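# Move both bobbins from the creel into the crate

## Task

Clear the creel by taking out both bobbins and placing each one inside the crate.

## Robot and tools

ROBOT AND FRAMES. Two arms, left_arm and right_arm, each end in a two-finger gripper. All positions, velocities and hand poses in results use the scene frame. Its origin sits at table-top height, halfway between the nominal arm bases. +z points up, +x points out over the table, and left_arm is on the +y side. Arm names do not match image left or right. Calibrated bases: left_arm at (-0.007, +0.235, 0) m, right_arm at (+0.021, -0.222, 0) m, both turned very slightly about z. The fingers of a gripper point along its own +z and close along its own y. end_effector_position is the spot between the finger pads, just under 1 cm back from the tips. Offsets you send are measured along the axes of that arm's current Hand target, not the scene axes.

ROW FORMAT (shared by execute_actions and move). One row holds 14 numbers, each in [-1, 1], and always covers both arms. The order is left_arm dx, dy, dz, rx, ry, rz, opening, then right_arm in the same order. dx to rz are an offset from that arm's Hand target, not a pose. 1.0 stands for 0.6 m of travel or 180 degrees of turn. rx, ry, rz form a single rotation vector. opening is absolute, not an offset: +1 is fully open (pads about 87 mm apart), +0.5 about 69 mm, 0 about 43 mm, -0.5 about 18 mm, -1 closed. Sending six zeros re-commands the current Hand target. To leave a gripper as it is, repeat its present opening, because 0 is itself a command.

execute_actions(actions, cameras). actions is a list of actions, and each action is a table of up to 15 rows, one row per 1/30 s step. A short table keeps its last row until 15 steps have run. Every row in an action counts from the Hand target at that action's start, so sending the same offset again moves the arm further. cameras lists camera names, ["all"] or []. By default images come only with an empty actions list, which also shows the current state and scene info.

move(target, speed, blend, opening_speed, blocking, cameras). target is one 14-number row, or a list of up to 15 rows. Every row in the list is an offset from the same starting Hand targets, not from the row before it. speed is the path's top speed in m/s, from 0.002 to 2.9, default 0.25. Turning is capped at twice that value in rad/s. Give one value, or one for each target. blend, in metres, rounds corners between listed targets. 0 means stop at each one. opening_speed is the rate of finger change in scale units per second, at least 0.2. blocking=false returns after about 0.5 s while the motion continues. Paths are straight, end together and last at most 10 s. They ignore obstacles and the other arm, and the gripper lags and overshoots more at high speed. Do not route a path close to an arm's own base, because the shoulder posture can flip. The result adds a move: line with the ending (done, off_target, moving, held, fault) and any limits (paced means the pose was clipped, held means steps were withheld). done means the arm is resting within 10 mm and 2 degrees of its target. It does not tell you about contact.

wait(seconds) runs the scene for 0 to 10 s with the last commands held. stop brakes a running move. zoom_image(camera, region) enlarges part of the newest image from cam_high, cam_low, cam_left_wrist or cam_right_wrist. region is [x0, y0, x1, y1] in pixels from the top-left, at most 504 wide and 504 high. finished_scene(scene) ends the current scene, given its number. It cannot be undone.

CAMERAS. cam_high and cam_low are fixed and 504x504. cam_left_wrist and cam_right_wrist ride on the wrists and are 672x504. Calibration values are approximate.

RESULTS. Each arm reports end_effector_position (m) and end_effector_quat_wxyz, plus its Hand target (the last commanded pose after clipping, which the next offsets start from). grip_measured is the finger position on the opening scale. Joint positions list the six joints and then the gripper on a 0 (closed) to 1 (open) scale. The result also shows joint velocities (possibly noted as within noise), joint torques, motor temperatures and Tool commands. Because of friction and weight, the gripper often stops short, sits lower or tilts, especially far out. Check the pose after each move and send the remaining distance, or turn the gripper back. Orientation commands are clipped to 40 degrees from the measured orientation at each step.

GRASPING. Note grip_measured at first contact. Commanding about 0.04 below it holds at full force (roughly 20 N per pad). Less below grips more gently. A fast close can squeeze harder.

AVOID. Keep both bobbins on the table: one that falls off, or is left off the table, fails the task. Don't drop parts, release them while moving, or slam anything. Do not strike fixed or heavy objects, and do not let the arms or grippers touch each other. Never close one gripper on the other's fingers. The clearance check does not protect the grippers or wrist cameras from each other. Put no strain on the wrist camera cables. A blocked arm keeps pushing, so command its target back past the gripper. Limit heat: holding loads, reaching far out or pushing against something warms the motors. MOTOR HOT shows at 75 °C. At 90 °C the arm folds and stops working, and at 100 °C it collapses. Loose objects may occasionally be nudged by outside pushes. Arm stops of any cause are costly.

Each tool is called after "Call:" as name(argument=value, ...), one argument or row to a line, values as JSON.

## Session

Call:
execute_actions(
  actions=[],
)

Scene clock: 0.00 s.
left_arm: end_effector_position=(+0.3409, +0.0943, +0.1862) grip_measured=+1.000 end_effector_quat_wxyz=(+0.443, -0.100, +0.889, -0.053) | right_arm: end_effector_position=(+0.3504, -0.1791, +0.1882) grip_measured=+0.966 end_effector_quat_wxyz=(+0.577, +0.331, +0.742, +0.080)
Joint positions: left_arm=[-0.464 1.332 1.101 -0.479 -0.396 -0.552 1] | right_arm=[0.405 0.951 0.625 -0.071 0.597 0.789 0.983]
Joint velocities: within noise
Joint torques (N m): no reading
Motor temperatures (°C): left_arm=[25 30 34 27 23 28 23] | right_arm=[22 29 32 28 22 26 26]
Heat: left arm: 34 °C; right arm: 32 °C.
Hand target: left_arm +0.3428, +0.0932, +0.1943; +0.451, -0.102, +0.885, -0.059 | right_arm +0.3503, -0.1788, +0.1896; +0.577, +0.331, +0.743, +0.081
Tool commands: left_gripper/opening=+1.0 right_gripper/opening=+1.0

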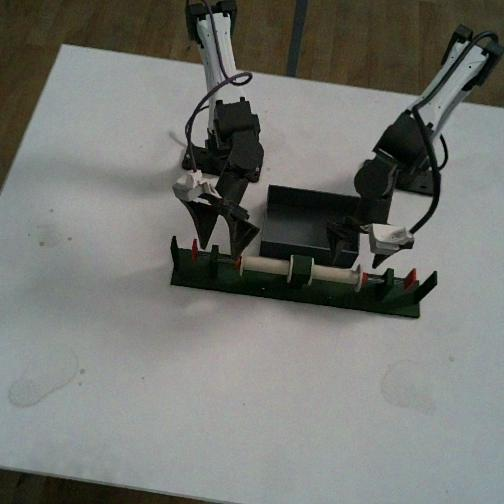

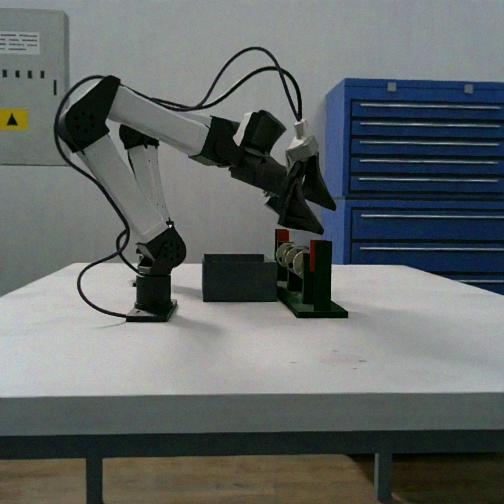

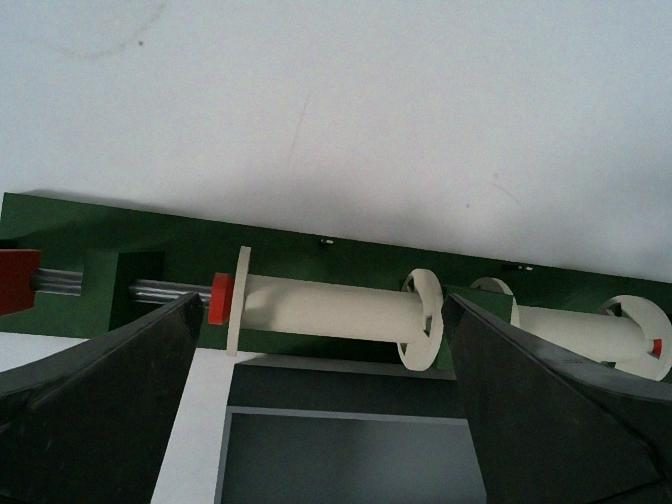

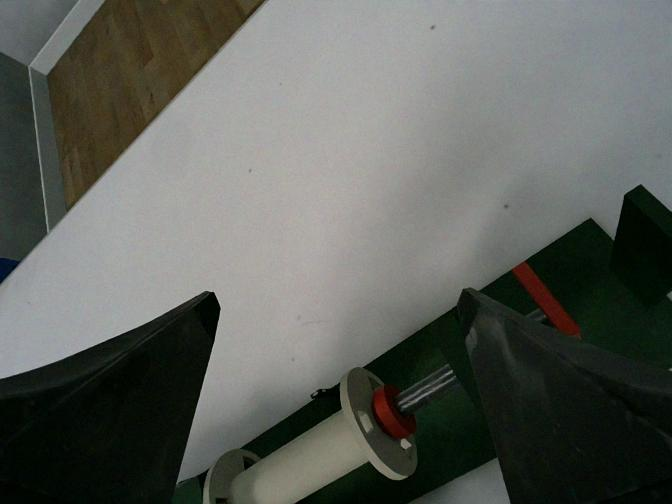

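Call:
zoom_image(
  camera="cam_high",
  region=[160, 170, 310, 320],
)

Call:
zoom_image(
  camera="cam_high",
  region=[290, 190, 440, 340],
)

Call:
zoom_image(
  camera="cam_low",
  region=[190, 210, 370, 330],
)

Call:
zoom_image(
  camera="cam_left_wrist",
  region=[0, 180, 336, 432],
)

Call:
zoom_image(
  camera="cam_right_wrist",
  region=[336, 180, 672, 504],
)

Call:
zoom_image(
  camera="cam_left_wrist",
  region=[380, 200, 672, 420],
)

Scaled by 3.360.

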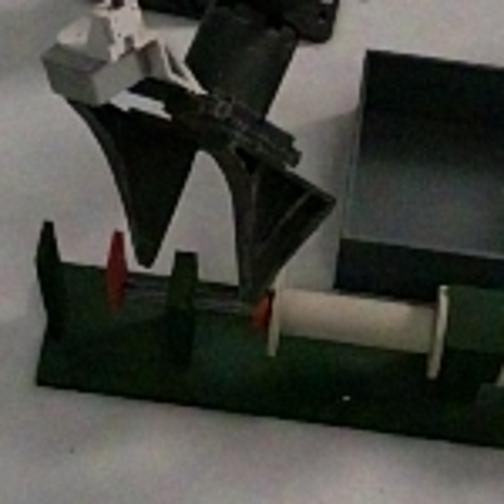

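Scaled by 3.360.

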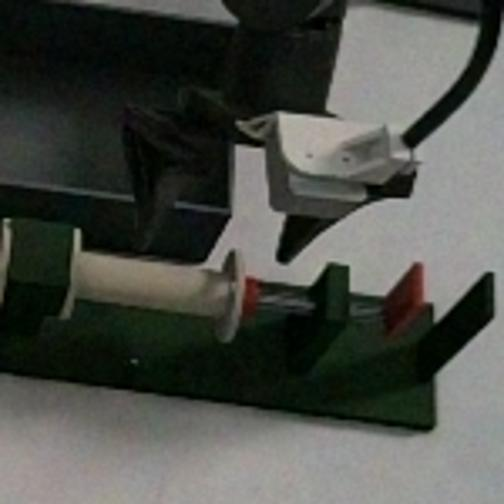

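Scaled by 2.800.

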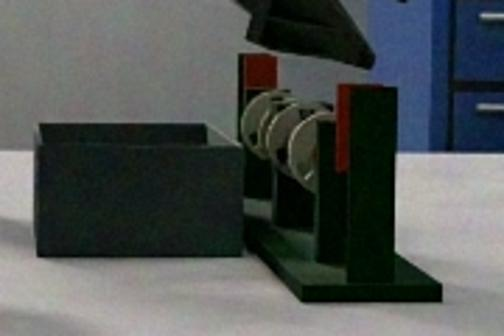

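Scaled by 1.500.

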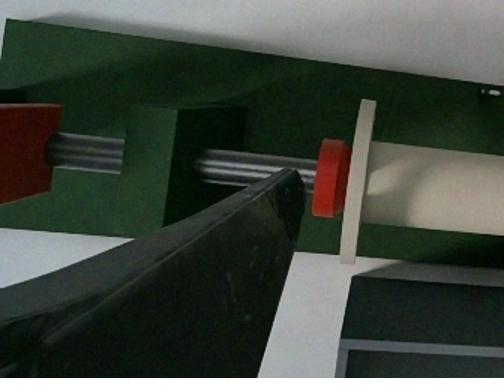

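Scaled by 1.500.

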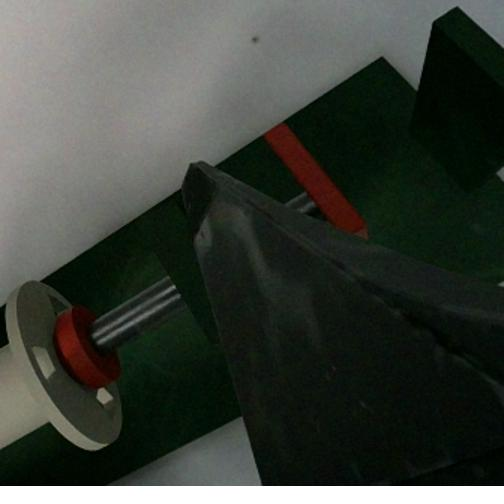

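Scaled by 1.726.

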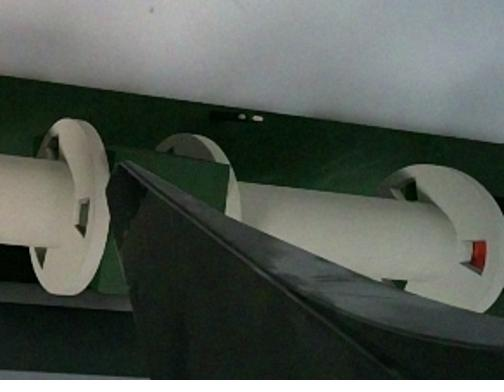

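Call:
move(
  target=[-0.053,0.107,-0.021,-0.0045,0.005,0.075,1, -0.038,0.018,-0.031,-0.049,0.12,-0.217,1],
  cameras=["all"],
)

Scene clock: 117.63 s.
left_arm: end_effector_position=(+0.3387, +0.1626, +0.1936) grip_measured=+1.000 end_effector_quat_wxyz=(+0.426, -0.001, +0.905, +0.006) | right_arm: end_effector_position=(+0.3390, -0.1783, +0.2154) grip_measured=+0.966 end_effector_quat_wxyz=(+0.451, +0.003, +0.893, -0.002)
Joint positions: left_arm=[-0.258 1.267 1.109 -0.559 -0.245 -0.195 1] | right_arm=[0.268 1.099 1.054 -0.602 0.18 0.133 0.983]
Joint torques (N m): left_arm=[0.36 -6.48 9.48 1.72 -0.02 0.22] | right_arm=[-0.34 -1.54 11.55 1.55 0 -0.14]
Motor temperatures (°C): left_arm=[25 34 44 31 23 27 23] | right_arm=[22 28 39 32 22 26 25]
Heat: left arm: 44 °C; right arm: 39 °C.
Hand target: left_arm +0.3426, +0.1633, +0.2140; +0.447, +0.000, +0.894, +0.000 | right_arm +0.3403, -0.1789, +0.2193; +0.447, +0.000, +0.894, -0.001
Off the commanded pose: left_arm 0.021 m, 3 deg | right_arm 0.004 m, 1 deg.
move: off_target (left_arm)
camera_calibration:
cam_left_wrist: T_world_to_cam=[[0.0097919, -0.999795, 0.0177279, 0.150835], [-0.999884, -0.00958252, 0.0118574, 0.358996], [-0.0116851, -0.0178419, -0.999773, 0.342494], [0, 0, 0, 1]] pos_world=[0.361479, 0.160355, 0.335486]
cam_right_wrist: T_world_to_cam=[[-0.0233746, -0.999715, -0.00478884, -0.169836], [-0.998544, 0.0235797, -0.0485199, 0.373146], [0.048619, 0.00364773, -0.998811, 0.343247], [0, 0, 0, 1]] pos_world=[0.351944, -0.179838, 0.360131]

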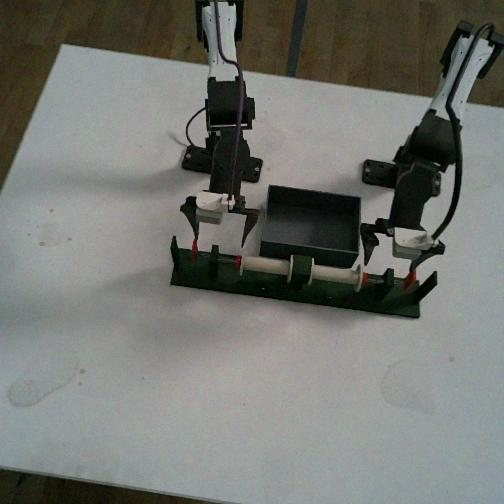

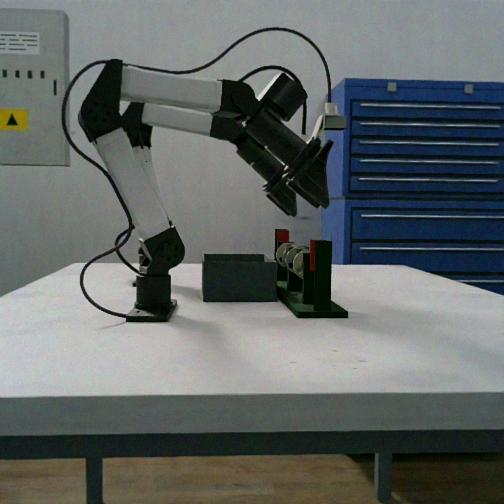

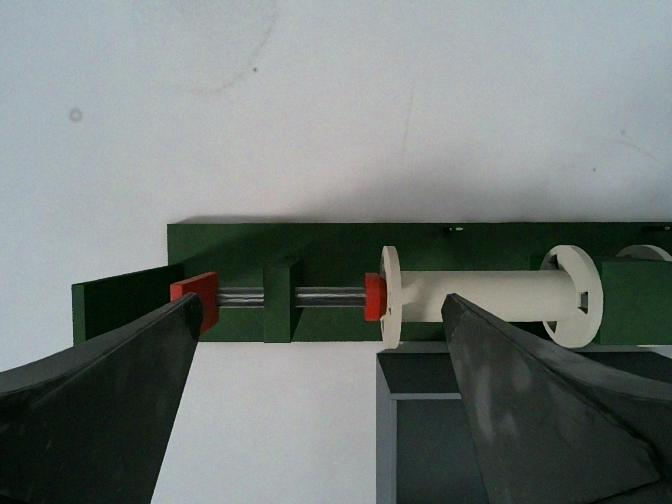

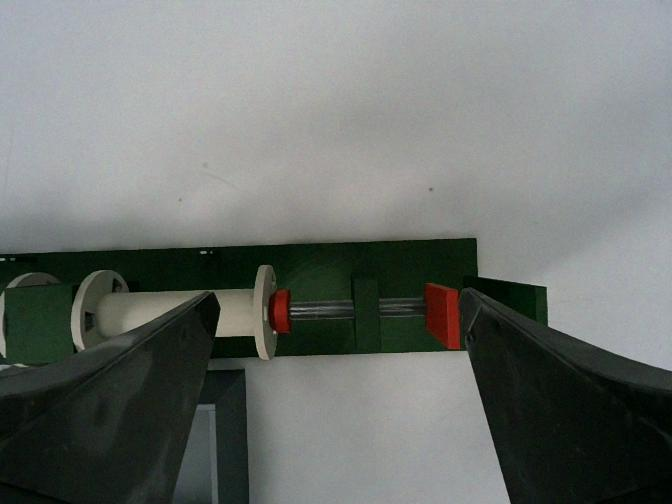

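Call:
zoom_image(
  camera="cam_left_wrist",
  region=[60, 210, 360, 360],
)

Call:
zoom_image(
  camera="cam_left_wrist",
  region=[350, 210, 650, 360],
)

Call:
zoom_image(
  camera="cam_right_wrist",
  region=[250, 220, 560, 375],
)

Call:
zoom_image(
  camera="cam_high",
  region=[160, 220, 310, 320],
)

Call:
zoom_image(
  camera="cam_high",
  region=[290, 230, 440, 330],
)

Call:
zoom_image(
  camera="cam_low",
  region=[190, 220, 360, 330],
)

Scaled by 1.680.

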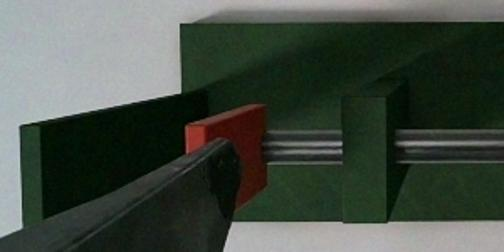

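Scaled by 1.680.

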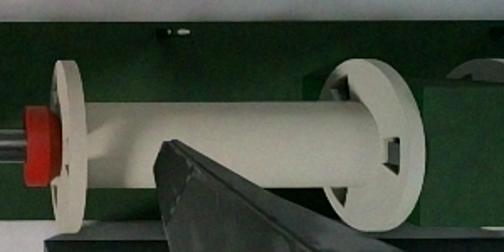

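Scaled by 1.626.

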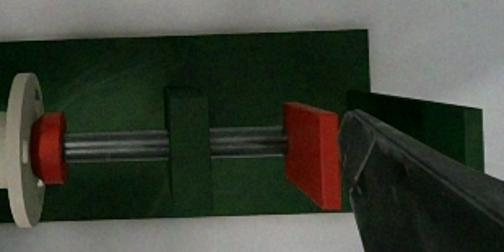

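Scaled by 3.360.

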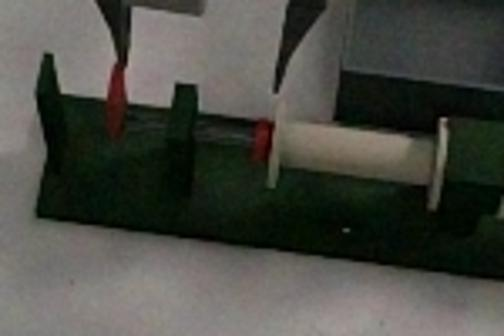

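Scaled by 3.360.

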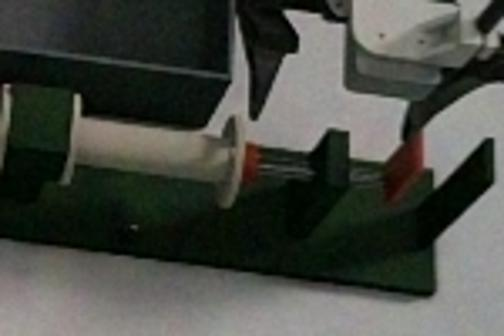

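Scaled by 2.965.

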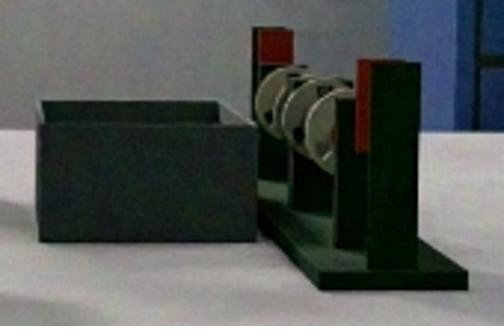

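Call:
move(
  target=[0.032,0.12,-0.004,0,0.1285,0,-0.1, 0.078,0.267,0.037,-0.349,0.079,-0.361,1],
  cameras=["all"],
)

Scene clock: 195.70 s.
left_arm: end_effector_position=(+0.3239, +0.2340, +0.1925) grip_measured=-0.100 end_effector_quat_wxyz=(+0.251, -0.004, +0.968, +0.002) | right_arm: end_effector_position=(+0.3299, -0.0231, +0.1692) grip_measured=+0.966 end_effector_quat_wxyz=(-0.218, +0.671, -0.679, -0.204)
Joint positions: left_arm=[0.041 1.494 1.47 -1.041 -0.009 -0.012 0.45] | right_arm=[0.462 1.73 1.624 -1.172 -0.54 -1.068 0.983]
Joint torques (N m): left_arm=[0.32 -5.22 8.83 1.22 0.1 0.22] | right_arm=[0.79 -5.14 10.36 0.73 -0.49 -0.16]
Motor temperatures (°C): left_arm=[24 34 47 33 23 27 23] | right_arm=[22 27 44 31 22 25 25]
Heat: left arm: 47 °C; right arm: 44 °C.
Hand target: left_arm +0.3292, +0.2353, +0.2001; +0.259, +0.000, +0.966, +0.000 | right_arm +0.3301, -0.0188, +0.1685; -0.212, +0.675, -0.674, -0.212
Off the commanded pose: left_arm 0.009 m, 1 deg | right_arm 0.004 m, 1 deg.
move: done
camera_calibration:
cam_left_wrist: T_world_to_cam=[[0.0225525, -0.999474, 0.0233062, 0.217101], [-0.926853, -0.0121641, 0.375227, 0.251835], [-0.374746, -0.0300637, -0.92664, 0.448984], [0, 0, 0, 1]] pos_world=[0.396773, 0.233549, 0.316491]
cam_right_wrist: T_world_to_cam=[[0.999301, -0.0342379, 0.0150262, -0.333609], [-0.0370569, -0.960431, 0.27604, -0.0366554], [0.00498059, -0.276404, -0.961029, 0.298542], [0, 0, 0, 1]] pos_world=[0.33053, 0.0358911, 0.302039]

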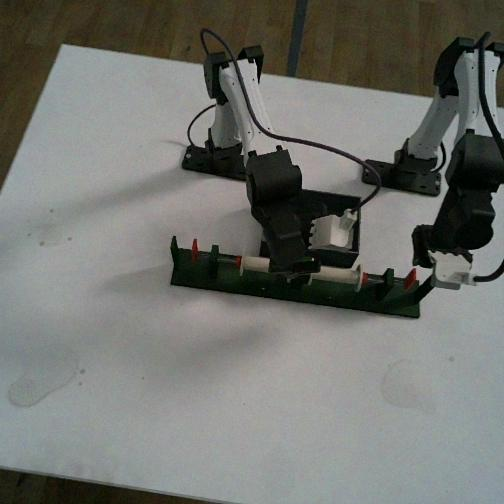

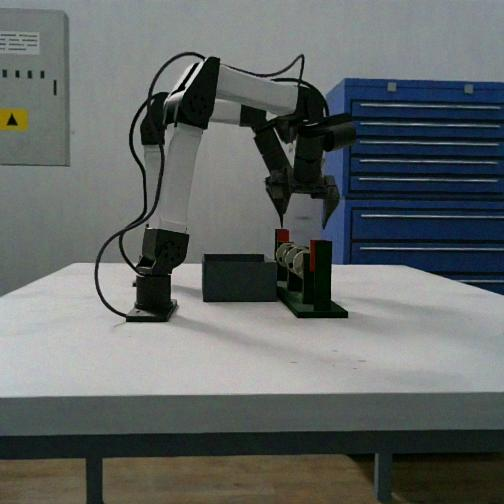

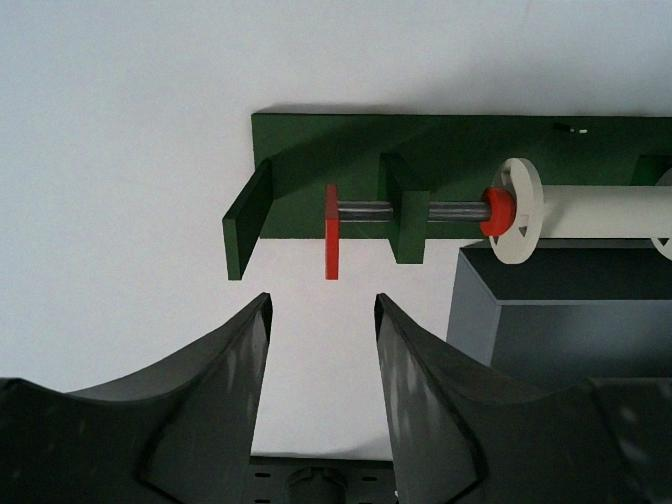

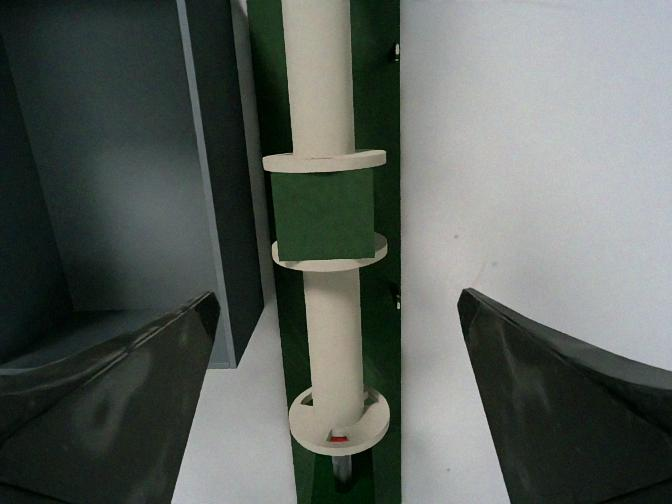

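Call:
move(
  target=[0.029,-0.005,0.041,0,0,0,-0.1, -0.0245,0.0035,0.0752,0,0,0,0.3],
  cameras=["all"],
)

Scene clock: 228.83 s.
left_arm: end_effector_position=(+0.3252, +0.2340, +0.1649) grip_measured=-0.100 end_effector_quat_wxyz=(+0.244, -0.004, +0.970, +0.002) | right_arm: end_effector_position=(+0.3272, +0.0187, +0.1502) grip_measured=+0.300 end_effector_quat_wxyz=(-0.222, +0.676, -0.669, -0.213)
Joint positions: left_arm=[0.041 1.494 1.363 -0.947 -0.008 -0.012 0.45] | right_arm=[0.564 1.769 1.584 -1.036 -0.531 -0.973 0.65]
Joint torques (N m): left_arm=[-0.66 -8.12 5.39 1.46 0.04 0.14] | right_arm=[0.62 -5.91 6.97 1.08 -0.24 0.02]
Heat: left arm: 50 °C; right arm: 43 °C.
Hand target: left_arm +0.3265, +0.2323, +0.1701; +0.259, +0.000, +0.966, +0.000 | right_arm +0.3281, +0.0191, +0.1399; -0.212, +0.675, -0.674, -0.212
Off the commanded pose: left_arm 0.006 m, 2 deg | right_arm 0.010 m, 1 deg.
move: done
camera_calibration:
cam_left_wrist: T_world_to_cam=[[0.0226137, -0.999475, 0.0232191, 0.217703], [-0.921916, -0.0118635, 0.387208, 0.259752], [-0.386729, -0.0301623, -0.9217, 0.426939], [0, 0, 0, 1]] pos_world=[0.399656, 0.233548, 0.287877]
cam_right_wrist: T_world_to_cam=[[0.999814, -0.012343, 0.014817, -0.329751], [-0.0157444, -0.966128, 0.257581, 0.00448014], [0.0111358, -0.257766, -0.966143, 0.290234], [0, 0, 0, 1]] pos_world=[0.326528, 0.0750709, 0.28414]

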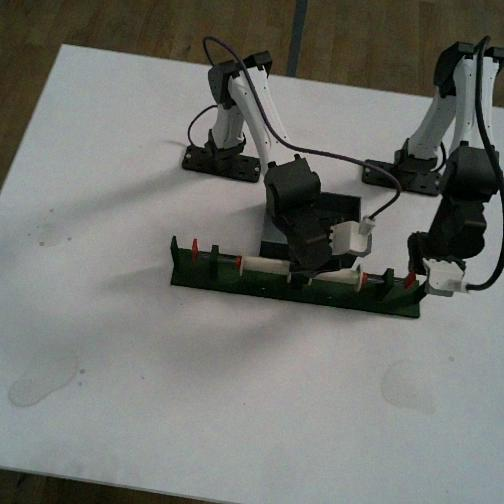

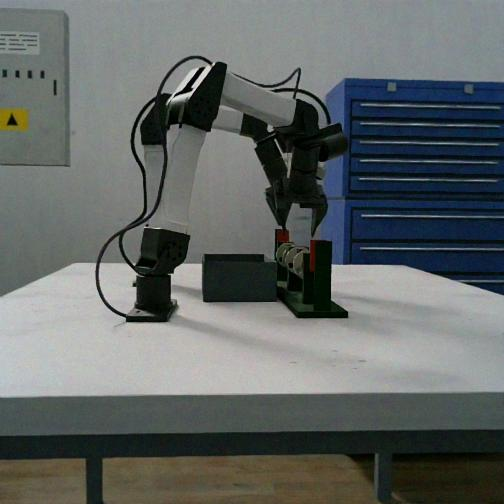

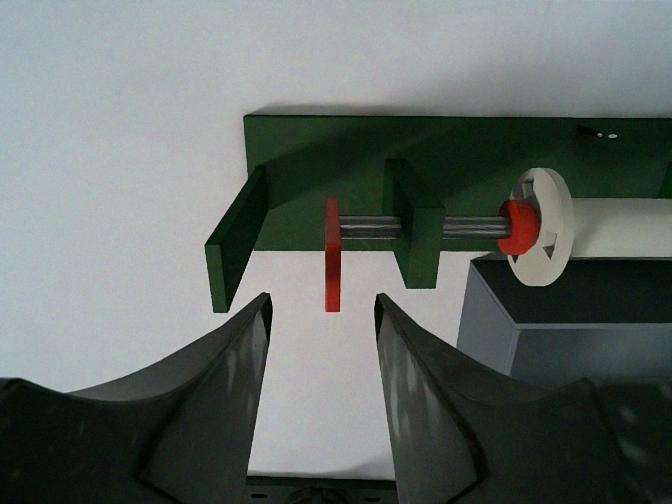

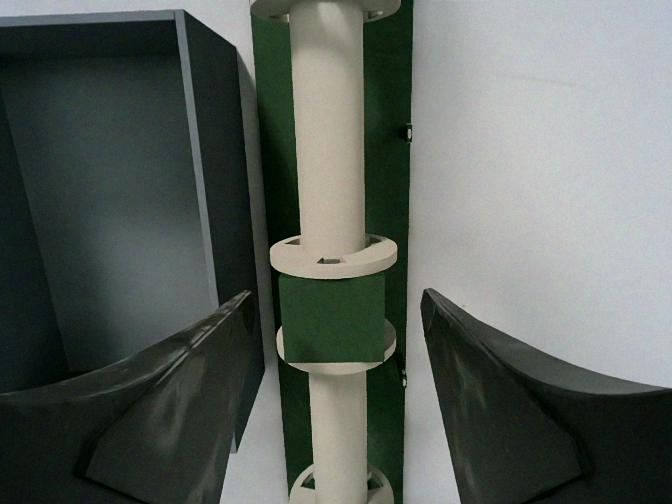

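Call:
move(
  target=[0.063,-0.0065,0.0985,0,0,0,-0.1, 0.004,0.002,0.142,0,0,0,0.3],
  speed=0.1,
  cameras=["all"],
)

Scene clock: 246.90 s.
left_arm: end_effector_position=(+0.3180, +0.2309, +0.0931) grip_measured=-0.100 end_effector_quat_wxyz=(+0.237, +0.001, +0.972, +0.001) | right_arm: end_effector_position=(+0.3284, +0.0656, +0.0805) grip_measured=+0.300 end_effector_quat_wxyz=(-0.223, +0.675, -0.669, -0.214)
Joint positions: left_arm=[0.032 1.489 1.078 -0.682 -0.008 -0.012 0.45] | right_arm=[0.671 1.874 1.431 -0.72 -0.492 -0.856 0.65]
Joint torques (N m): left_arm=[-1.03 -8.28 5.37 1.58 -0.03 0.02] | right_arm=[0.81 -6.56 6.97 1.16 -0.2 0.02]
Heat: left arm: 48 °C; right arm: 41 °C.
Hand target: left_arm +0.3234, +0.2284, +0.1000; +0.259, +0.000, +0.966, +0.000 | right_arm +0.3269, +0.0659, +0.0687; -0.212, +0.675, -0.674, -0.212
Off the commanded pose: left_arm 0.009 m, 3 deg | right_arm 0.012 m, 1 deg.
move: off_target (left_arm, right_arm)
camera_calibration:
cam_left_wrist: T_world_to_cam=[[0.013483, -0.99965, 0.0227827, 0.219444], [-0.915816, -0.00319984, 0.401586, 0.27569], [-0.401373, -0.0262793, -0.915538, 0.361071], [0, 0, 0, 1]] pos_world=[0.394446, 0.229738, 0.214861]
cam_right_wrist: T_world_to_cam=[[0.999789, -0.0140928, 0.0149418, -0.329249], [-0.0174462, -0.966604, 0.25568, 0.0685692], [0.0108396, -0.255886, -0.966646, 0.23499], [0, 0, 0, 1]] pos_world=[0.327828, 0.12177, 0.21454]

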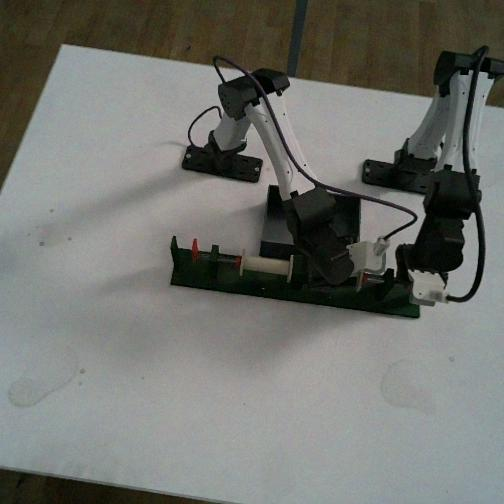

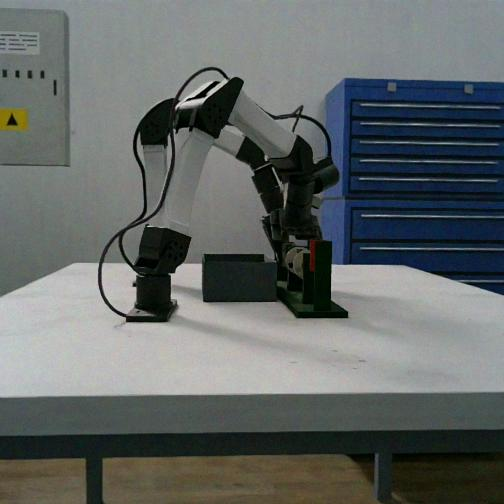

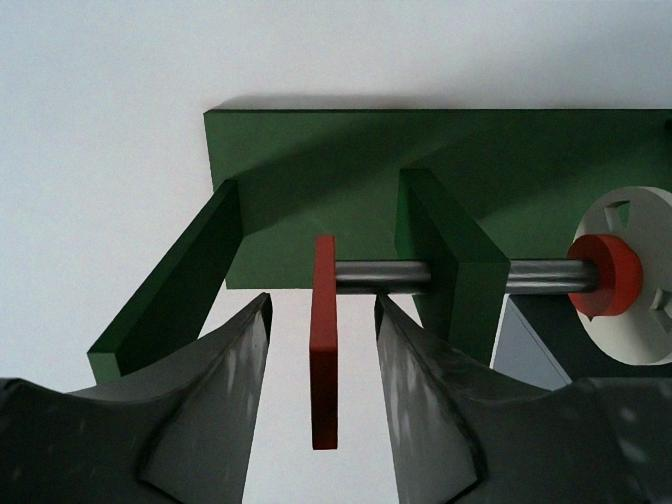

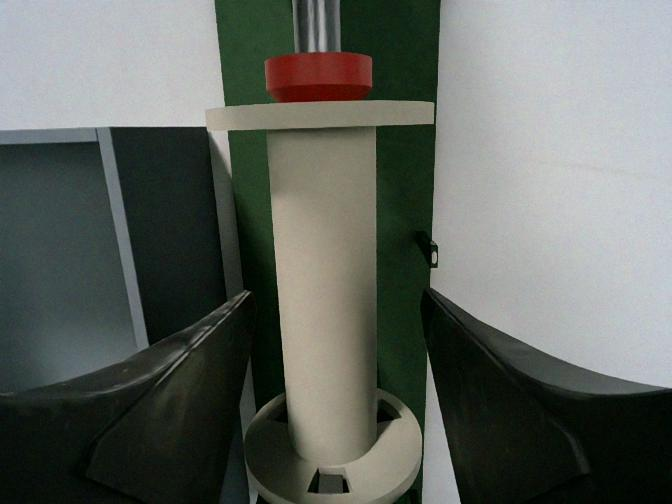

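Call:
zoom_image(
  camera="cam_low",
  region=[240, 180, 360, 330],
)

Call:
zoom_image(
  camera="cam_right_wrist",
  region=[200, 80, 460, 504],
)

Call:
zoom_image(
  camera="cam_left_wrist",
  region=[200, 200, 460, 470],
)

Scaled by 3.360.

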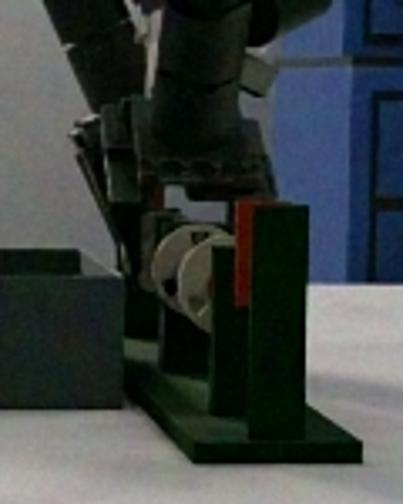

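Scaled by 1.189.

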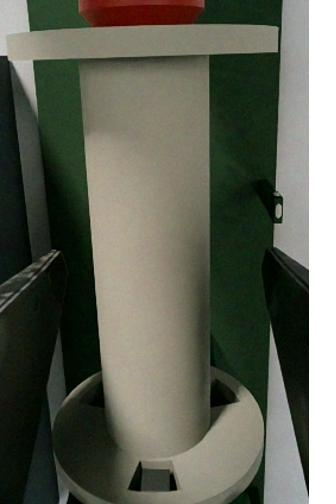

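Scaled by 1.867.

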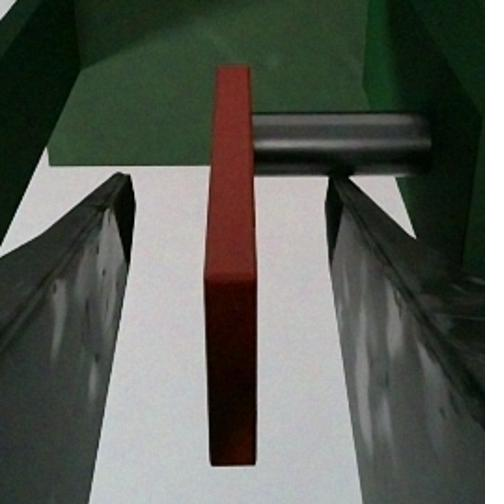

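Call:
move(
  target=[0,0,0,0,0,0,-0.1, 0.0095,0.005,0.0137,0,0,0,0.3],
  speed=0.1,
  cameras=["cam_right_wrist","cam_low"],
)

Scene clock: 278.50 s.
left_arm: end_effector_position=(+0.3180, +0.2309, +0.0931) grip_measured=-0.100 end_effector_quat_wxyz=(+0.237, +0.001, +0.972, +0.001) | right_arm: end_effector_position=(+0.3276, +0.0648, +0.0712) grip_measured=+0.300 end_effector_quat_wxyz=(-0.225, +0.674, -0.671, -0.213)
Joint positions: left_arm=[0.032 1.489 1.078 -0.682 -0.008 -0.012 0.45] | right_arm=[0.671 1.874 1.393 -0.677 -0.49 -0.851 0.65]
Joint torques (N m): left_arm=[-1.05 -8.29 5.35 1.58 -0.03 0.02] | right_arm=[1.16 -6.56 6.68 1.16 -0.21 -0.01]
Motor temperatures (°C): left_arm=[24 37 46 31 23 27 22] | right_arm=[22 31 39 29 22 25 25]
Heat: left arm: 46 °C; right arm: 39 °C.
Hand target: left_arm +0.3234, +0.2284, +0.1000; +0.259, +0.000, +0.966, +0.000 | right_arm +0.3239, +0.0659, +0.0587; -0.212, +0.675, -0.674, -0.212
Off the commanded pose: left_arm 0.009 m, 3 deg | right_arm 0.013 m, 1 deg.
move: off_target (left_arm, right_arm)
camera_calibration:
cam_right_wrist: T_world_to_cam=[[0.999681, -0.0189111, 0.0167164, -0.327972], [-0.022544, -0.96683, 0.254422, 0.0718916], [0.0113505, -0.254718, -0.966949, 0.225605], [0, 0, 0, 1]] pos_world=[0.326927, 0.12077, 0.20534]
Images, in order (width x height): cam_low 504x504, cam_right_wrist 672x504.

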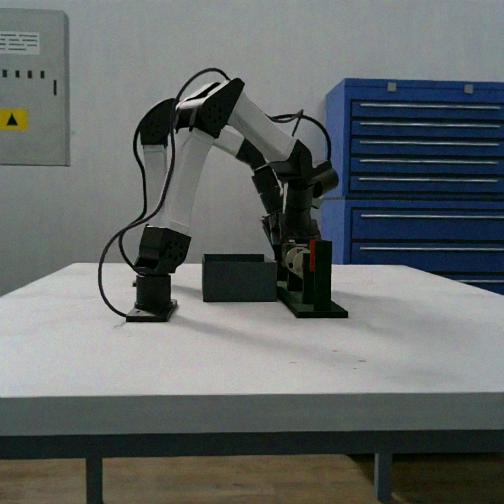

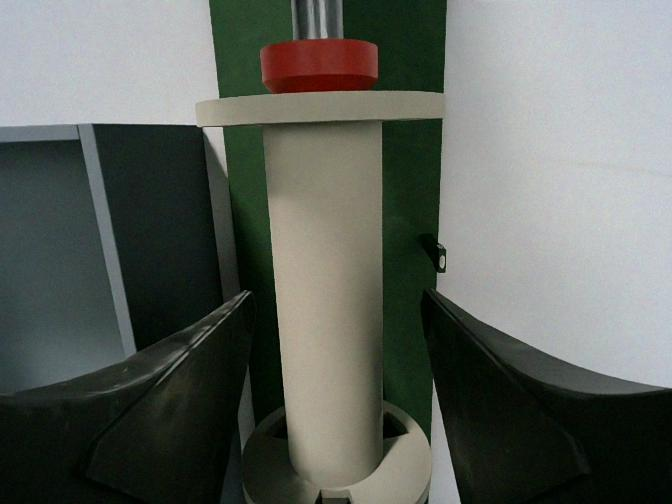

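Call:
move(
  target=[
    [0,0,0,0,0,0,-0.1, 0,0.009,0,0,0,0,0.3],
    [0,0,0,0,0,0,-0.1, 0,0.009,0,0,0,0,-0.24],
  ],
  speed=0.1,
  opening_speed=0.5,
  cameras=["cam_right_wrist"],
)

Call:
zoom_image(
  camera="cam_right_wrist",
  region=[200, 80, 460, 504],
)

Scene clock: 283.63 s.
left_arm: end_effector_position=(+0.3180, +0.2309, +0.0931) grip_measured=-0.100 end_effector_quat_wxyz=(+0.237, +0.001, +0.972, +0.001) | right_arm: end_effector_position=(+0.3267, +0.0695, +0.0679) grip_measured=-0.239 end_effector_quat_wxyz=(-0.230, +0.676, -0.668, -0.211)
Joint positions: left_arm=[0.032 1.489 1.078 -0.682 -0.008 -0.012 0.45] | right_arm=[0.684 1.874 1.376 -0.643 -0.483 -0.842 0.38]
Joint torques (N m): left_arm=[-1.06 -8.29 5.34 1.58 -0.02 0.02] | right_arm=[0.83 -7.83 6.22 1 -0.24 0.03]
Heat: left arm: 46 °C; right arm: 38 °C.
Hand target: left_arm +0.3234, +0.2284, +0.1000; +0.259, +0.000, +0.966, +0.000 | right_arm +0.3185, +0.0660, +0.0587; -0.212, +0.675, -0.674, -0.212
Off the commanded pose: left_arm 0.009 m, 3 deg | right_arm 0.013 m, 2 deg.
move: off_target (left_arm, right_arm)
camera_calibration:
cam_right_wrist: T_world_to_cam=[[0.999453, -0.0163549, 0.0287451, -0.327916], [-0.0230148, -0.968132, 0.249381, 0.0777951], [0.0237505, -0.249906, -0.967979, 0.219335], [0, 0, 0, 1]] pos_world=[0.324318, 0.124766, 0.202337]
Images, in order (width x height): cam_right_wrist 672x504.

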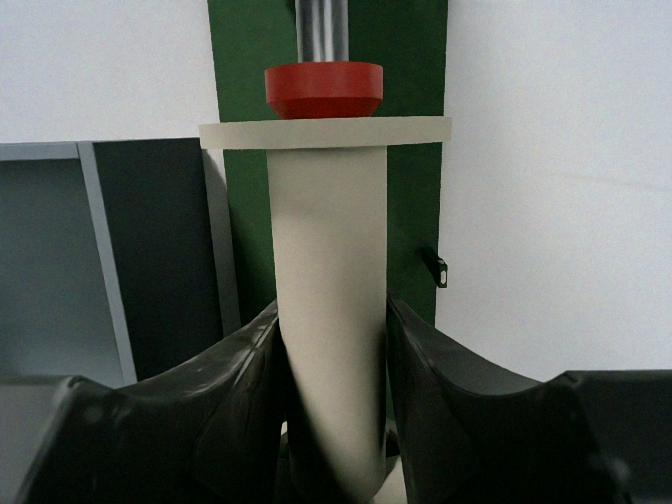

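Scaled by 1.189.

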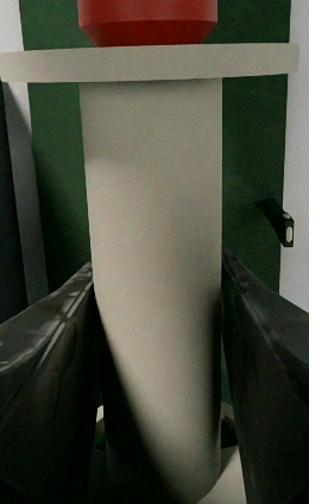

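Call:
move(
  target=[0,0,0,0,0,0,-0.95, 0,0.0,0,0,0,0,-0.34],
  opening_speed=0.6,
  cameras=["cam_right_wrist","cam_left_wrist"],
)

Scene clock: 293.63 s.
left_arm: end_effector_position=(+0.3182, +0.2305, +0.0931) grip_measured=-0.787 end_effector_quat_wxyz=(+0.237, +0.001, +0.971, +0.001) | right_arm: end_effector_position=(+0.3261, +0.0702, +0.0679) grip_measured=-0.313 end_effector_quat_wxyz=(-0.230, +0.677, -0.666, -0.211)
Joint positions: left_arm=[0.031 1.489 1.078 -0.681 -0.008 -0.013 0.107] | right_arm=[0.686 1.874 1.376 -0.643 -0.483 -0.845 0.343]
Joint torques (N m): left_arm=[-0.94 -8.31 5.33 1.58 -0.03 0.02] | right_arm=[0.72 -7.86 6.24 1.01 -0.24 0.07]
Heat: left arm: 46 °C; right arm: 38 °C.
Hand target: left_arm +0.3233, +0.2284, +0.1000; +0.259, +0.000, +0.966, +0.000 | right_arm +0.3185, +0.0660, +0.0587; -0.212, +0.675, -0.674, -0.212
Off the commanded pose: left_arm 0.009 m, 3 deg | right_arm 0.013 m, 2 deg.
move: off_target (left_arm, right_arm)
camera_calibration:
cam_left_wrist: T_world_to_cam=[[0.0126906, -0.999655, 0.0230145, 0.219304], [-0.916128, -0.00240105, 0.400879, 0.275834], [-0.400685, -0.0261716, -0.915842, 0.360963], [0, 0, 0, 1]] pos_world=[0.394548, 0.229337, 0.214961]
cam_right_wrist: T_world_to_cam=[[0.999468, -0.0115608, 0.0304927, -0.327764], [-0.0188083, -0.968217, 0.249402, 0.077093], [0.0266403, -0.249843, -0.96792, 0.218581], [0, 0, 0, 1]] pos_world=[0.323217, 0.125465, 0.202336]
Images, in order (width x height): cam_left_wrist 672x504, cam_right_wrist 672x504.

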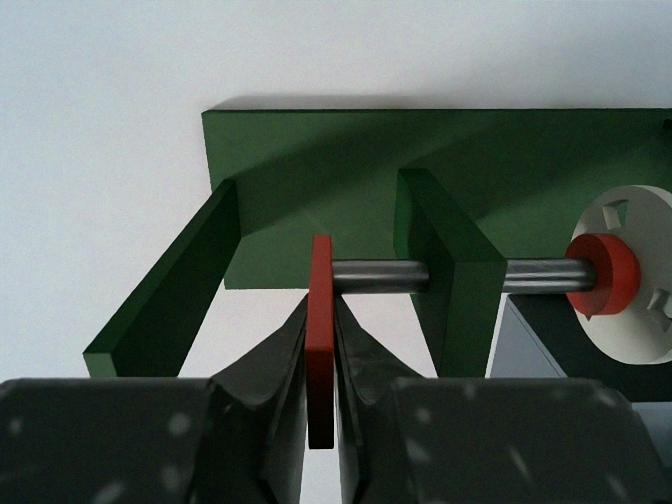

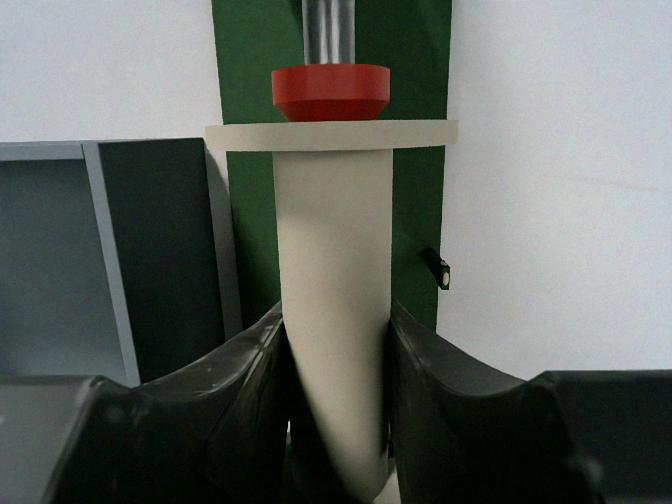

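Call:
move(
  target=[0,0.025,0,0,0,0,-0.95, 0,0.0,0,0,0,0,-0.34],
  speed=0.03,
  cameras=["all"],
)

Scene clock: 307.43 s.
left_arm: end_effector_position=(+0.3182, +0.2326, +0.0932) grip_measured=-0.785 end_effector_quat_wxyz=(+0.237, +0.004, +0.971, -0.013) | right_arm: end_effector_position=(+0.3261, +0.0702, +0.0679) grip_measured=-0.313 end_effector_quat_wxyz=(-0.230, +0.677, -0.666, -0.211)
Joint positions: left_arm=[0.055 1.489 1.078 -0.681 0.03 0.008 0.107] | right_arm=[0.686 1.874 1.376 -0.643 -0.483 -0.845 0.343]
Joint torques (N m): left_arm=[1.72 -8.28 5.37 1.57 -0.16 0.26] | right_arm=[0.68 -7.88 6.28 0.98 -0.22 0.06]
Heat: left arm: 45 °C; right arm: 37 °C.
Hand target: left_arm +0.3233, +0.2434, +0.1000; +0.259, +0.000, +0.966, +0.000 | right_arm +0.3185, +0.0660, +0.0587; -0.212, +0.675, -0.674, -0.212
Off the commanded pose: left_arm 0.014 m, 3 deg | right_arm 0.013 m, 2 deg.
move: off_target (left_arm, right_arm)
camera_calibration:
cam_left_wrist: T_world_to_cam=[[0.000829173, -0.998885, 0.0471931, 0.222756], [-0.916068, 0.0181668, 0.400612, 0.271058], [-0.401023, -0.0435642, -0.915032, 0.365164], [0, 0, 0, 1]] pos_world=[0.394562, 0.233492, 0.215035]
cam_right_wrist: T_world_to_cam=[[0.999468, -0.0115608, 0.0304927, -0.327764], [-0.0188083, -0.968217, 0.249402, 0.077093], [0.0266403, -0.249843, -0.96792, 0.218581], [0, 0, 0, 1]] pos_world=[0.323217, 0.125465, 0.202336]

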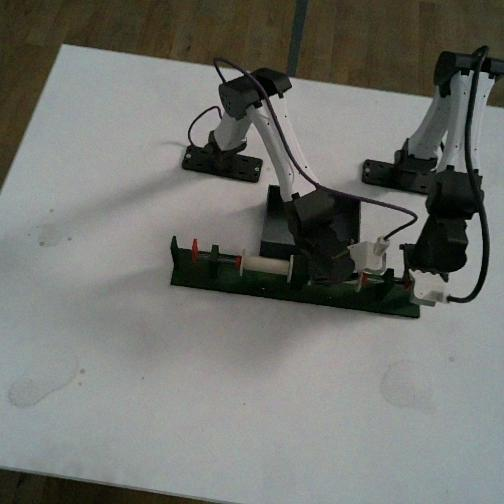

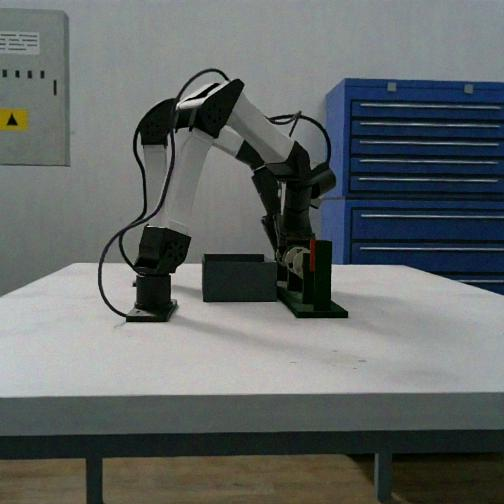

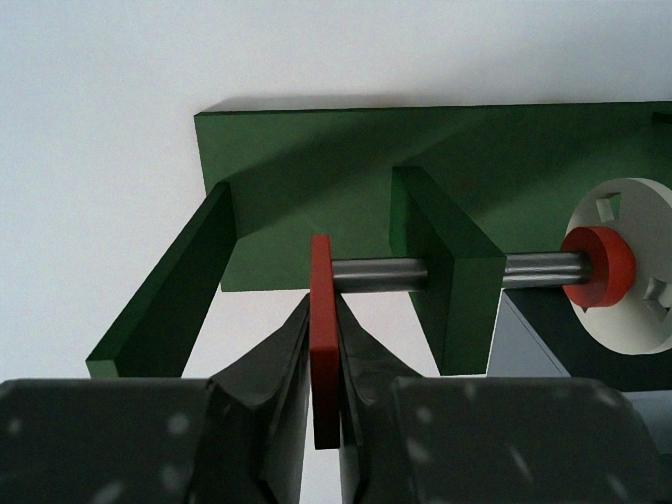

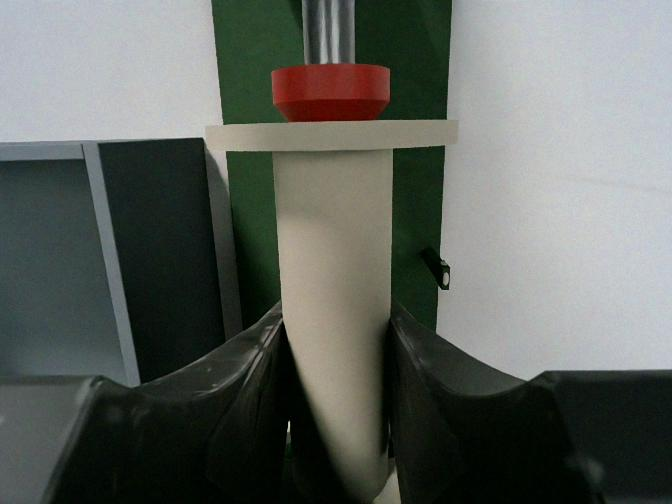

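Call:
move(
  target=[0,0.025,0,0,0,0,-0.98, 0,0.0,0,0,0,0,-0.34],
  speed=0.03,
  cameras=["cam_left_wrist","cam_right_wrist"],
)

Scene clock: 311.40 s.
left_arm: end_effector_position=(+0.3180, +0.2375, +0.0931) grip_measured=-0.771 end_effector_quat_wxyz=(+0.238, +0.014, +0.971, -0.024) | right_arm: end_effector_position=(+0.3261, +0.0702, +0.0679) grip_measured=-0.313 end_effector_quat_wxyz=(-0.230, +0.677, -0.667, -0.211)
Joint positions: left_arm=[0.087 1.489 1.077 -0.681 0.072 0.052 0.115] | right_arm=[0.686 1.874 1.376 -0.643 -0.483 -0.843 0.343]
Joint torques (N m): left_arm=[3.6 -8.08 5.7 1.54 -0.3 0.28] | right_arm=[0.7 -7.86 6.26 1 -0.24 0.02]
Heat: left arm: 45 °C; right arm: 37 °C.
Hand target: left_arm +0.3234, +0.2585, +0.1000; +0.259, +0.000, +0.966, +0.000 | right_arm +0.3185, +0.0660, +0.0587; -0.212, +0.675, -0.674, -0.212
Off the commanded pose: left_arm 0.023 m, 4 deg | right_arm 0.013 m, 2 deg.
move: off_target (left_arm, right_arm)
camera_calibration:
cam_left_wrist: T_world_to_cam=[[-0.0250532, -0.997612, 0.0643588, 0.233909], [-0.915807, 0.0487171, 0.398654, 0.263669], [-0.400838, -0.0489527, -0.91484, 0.366386], [0, 0, 0, 1]] pos_world=[0.394191, 0.23844, 0.215018]
cam_right_wrist: T_world_to_cam=[[0.999484, -0.0131005, 0.0293443, -0.327544], [-0.0200128, -0.968192, 0.249407, 0.0774825], [0.0251436, -0.249866, -0.967954, 0.21907], [0, 0, 0, 1]] pos_world=[0.323418, 0.125465, 0.202337]
Images, in order (width x height): cam_left_wrist 672x504, cam_right_wrist 672x504.

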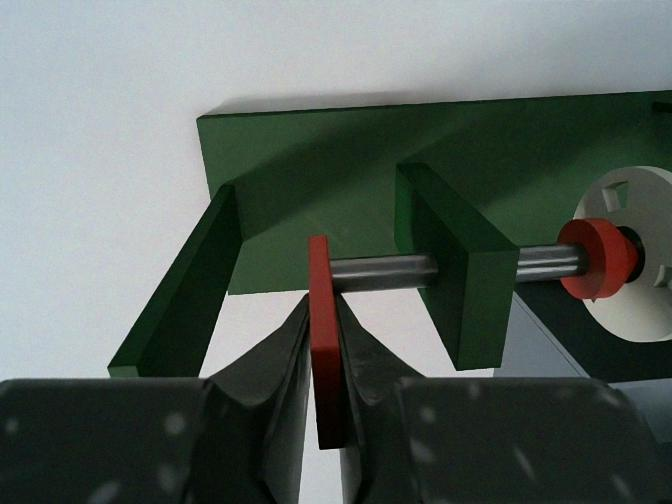

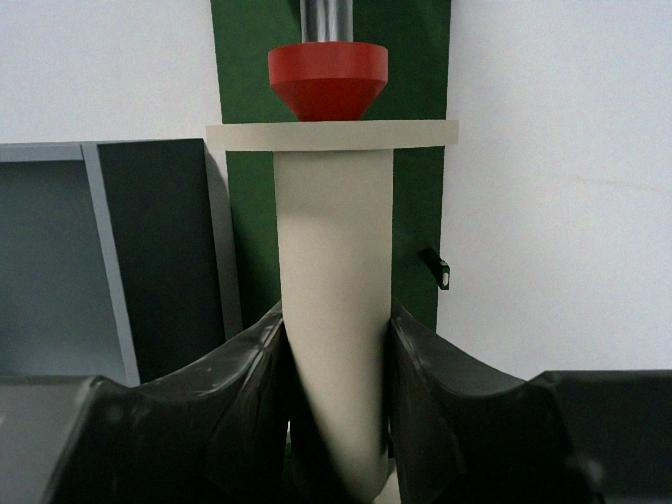

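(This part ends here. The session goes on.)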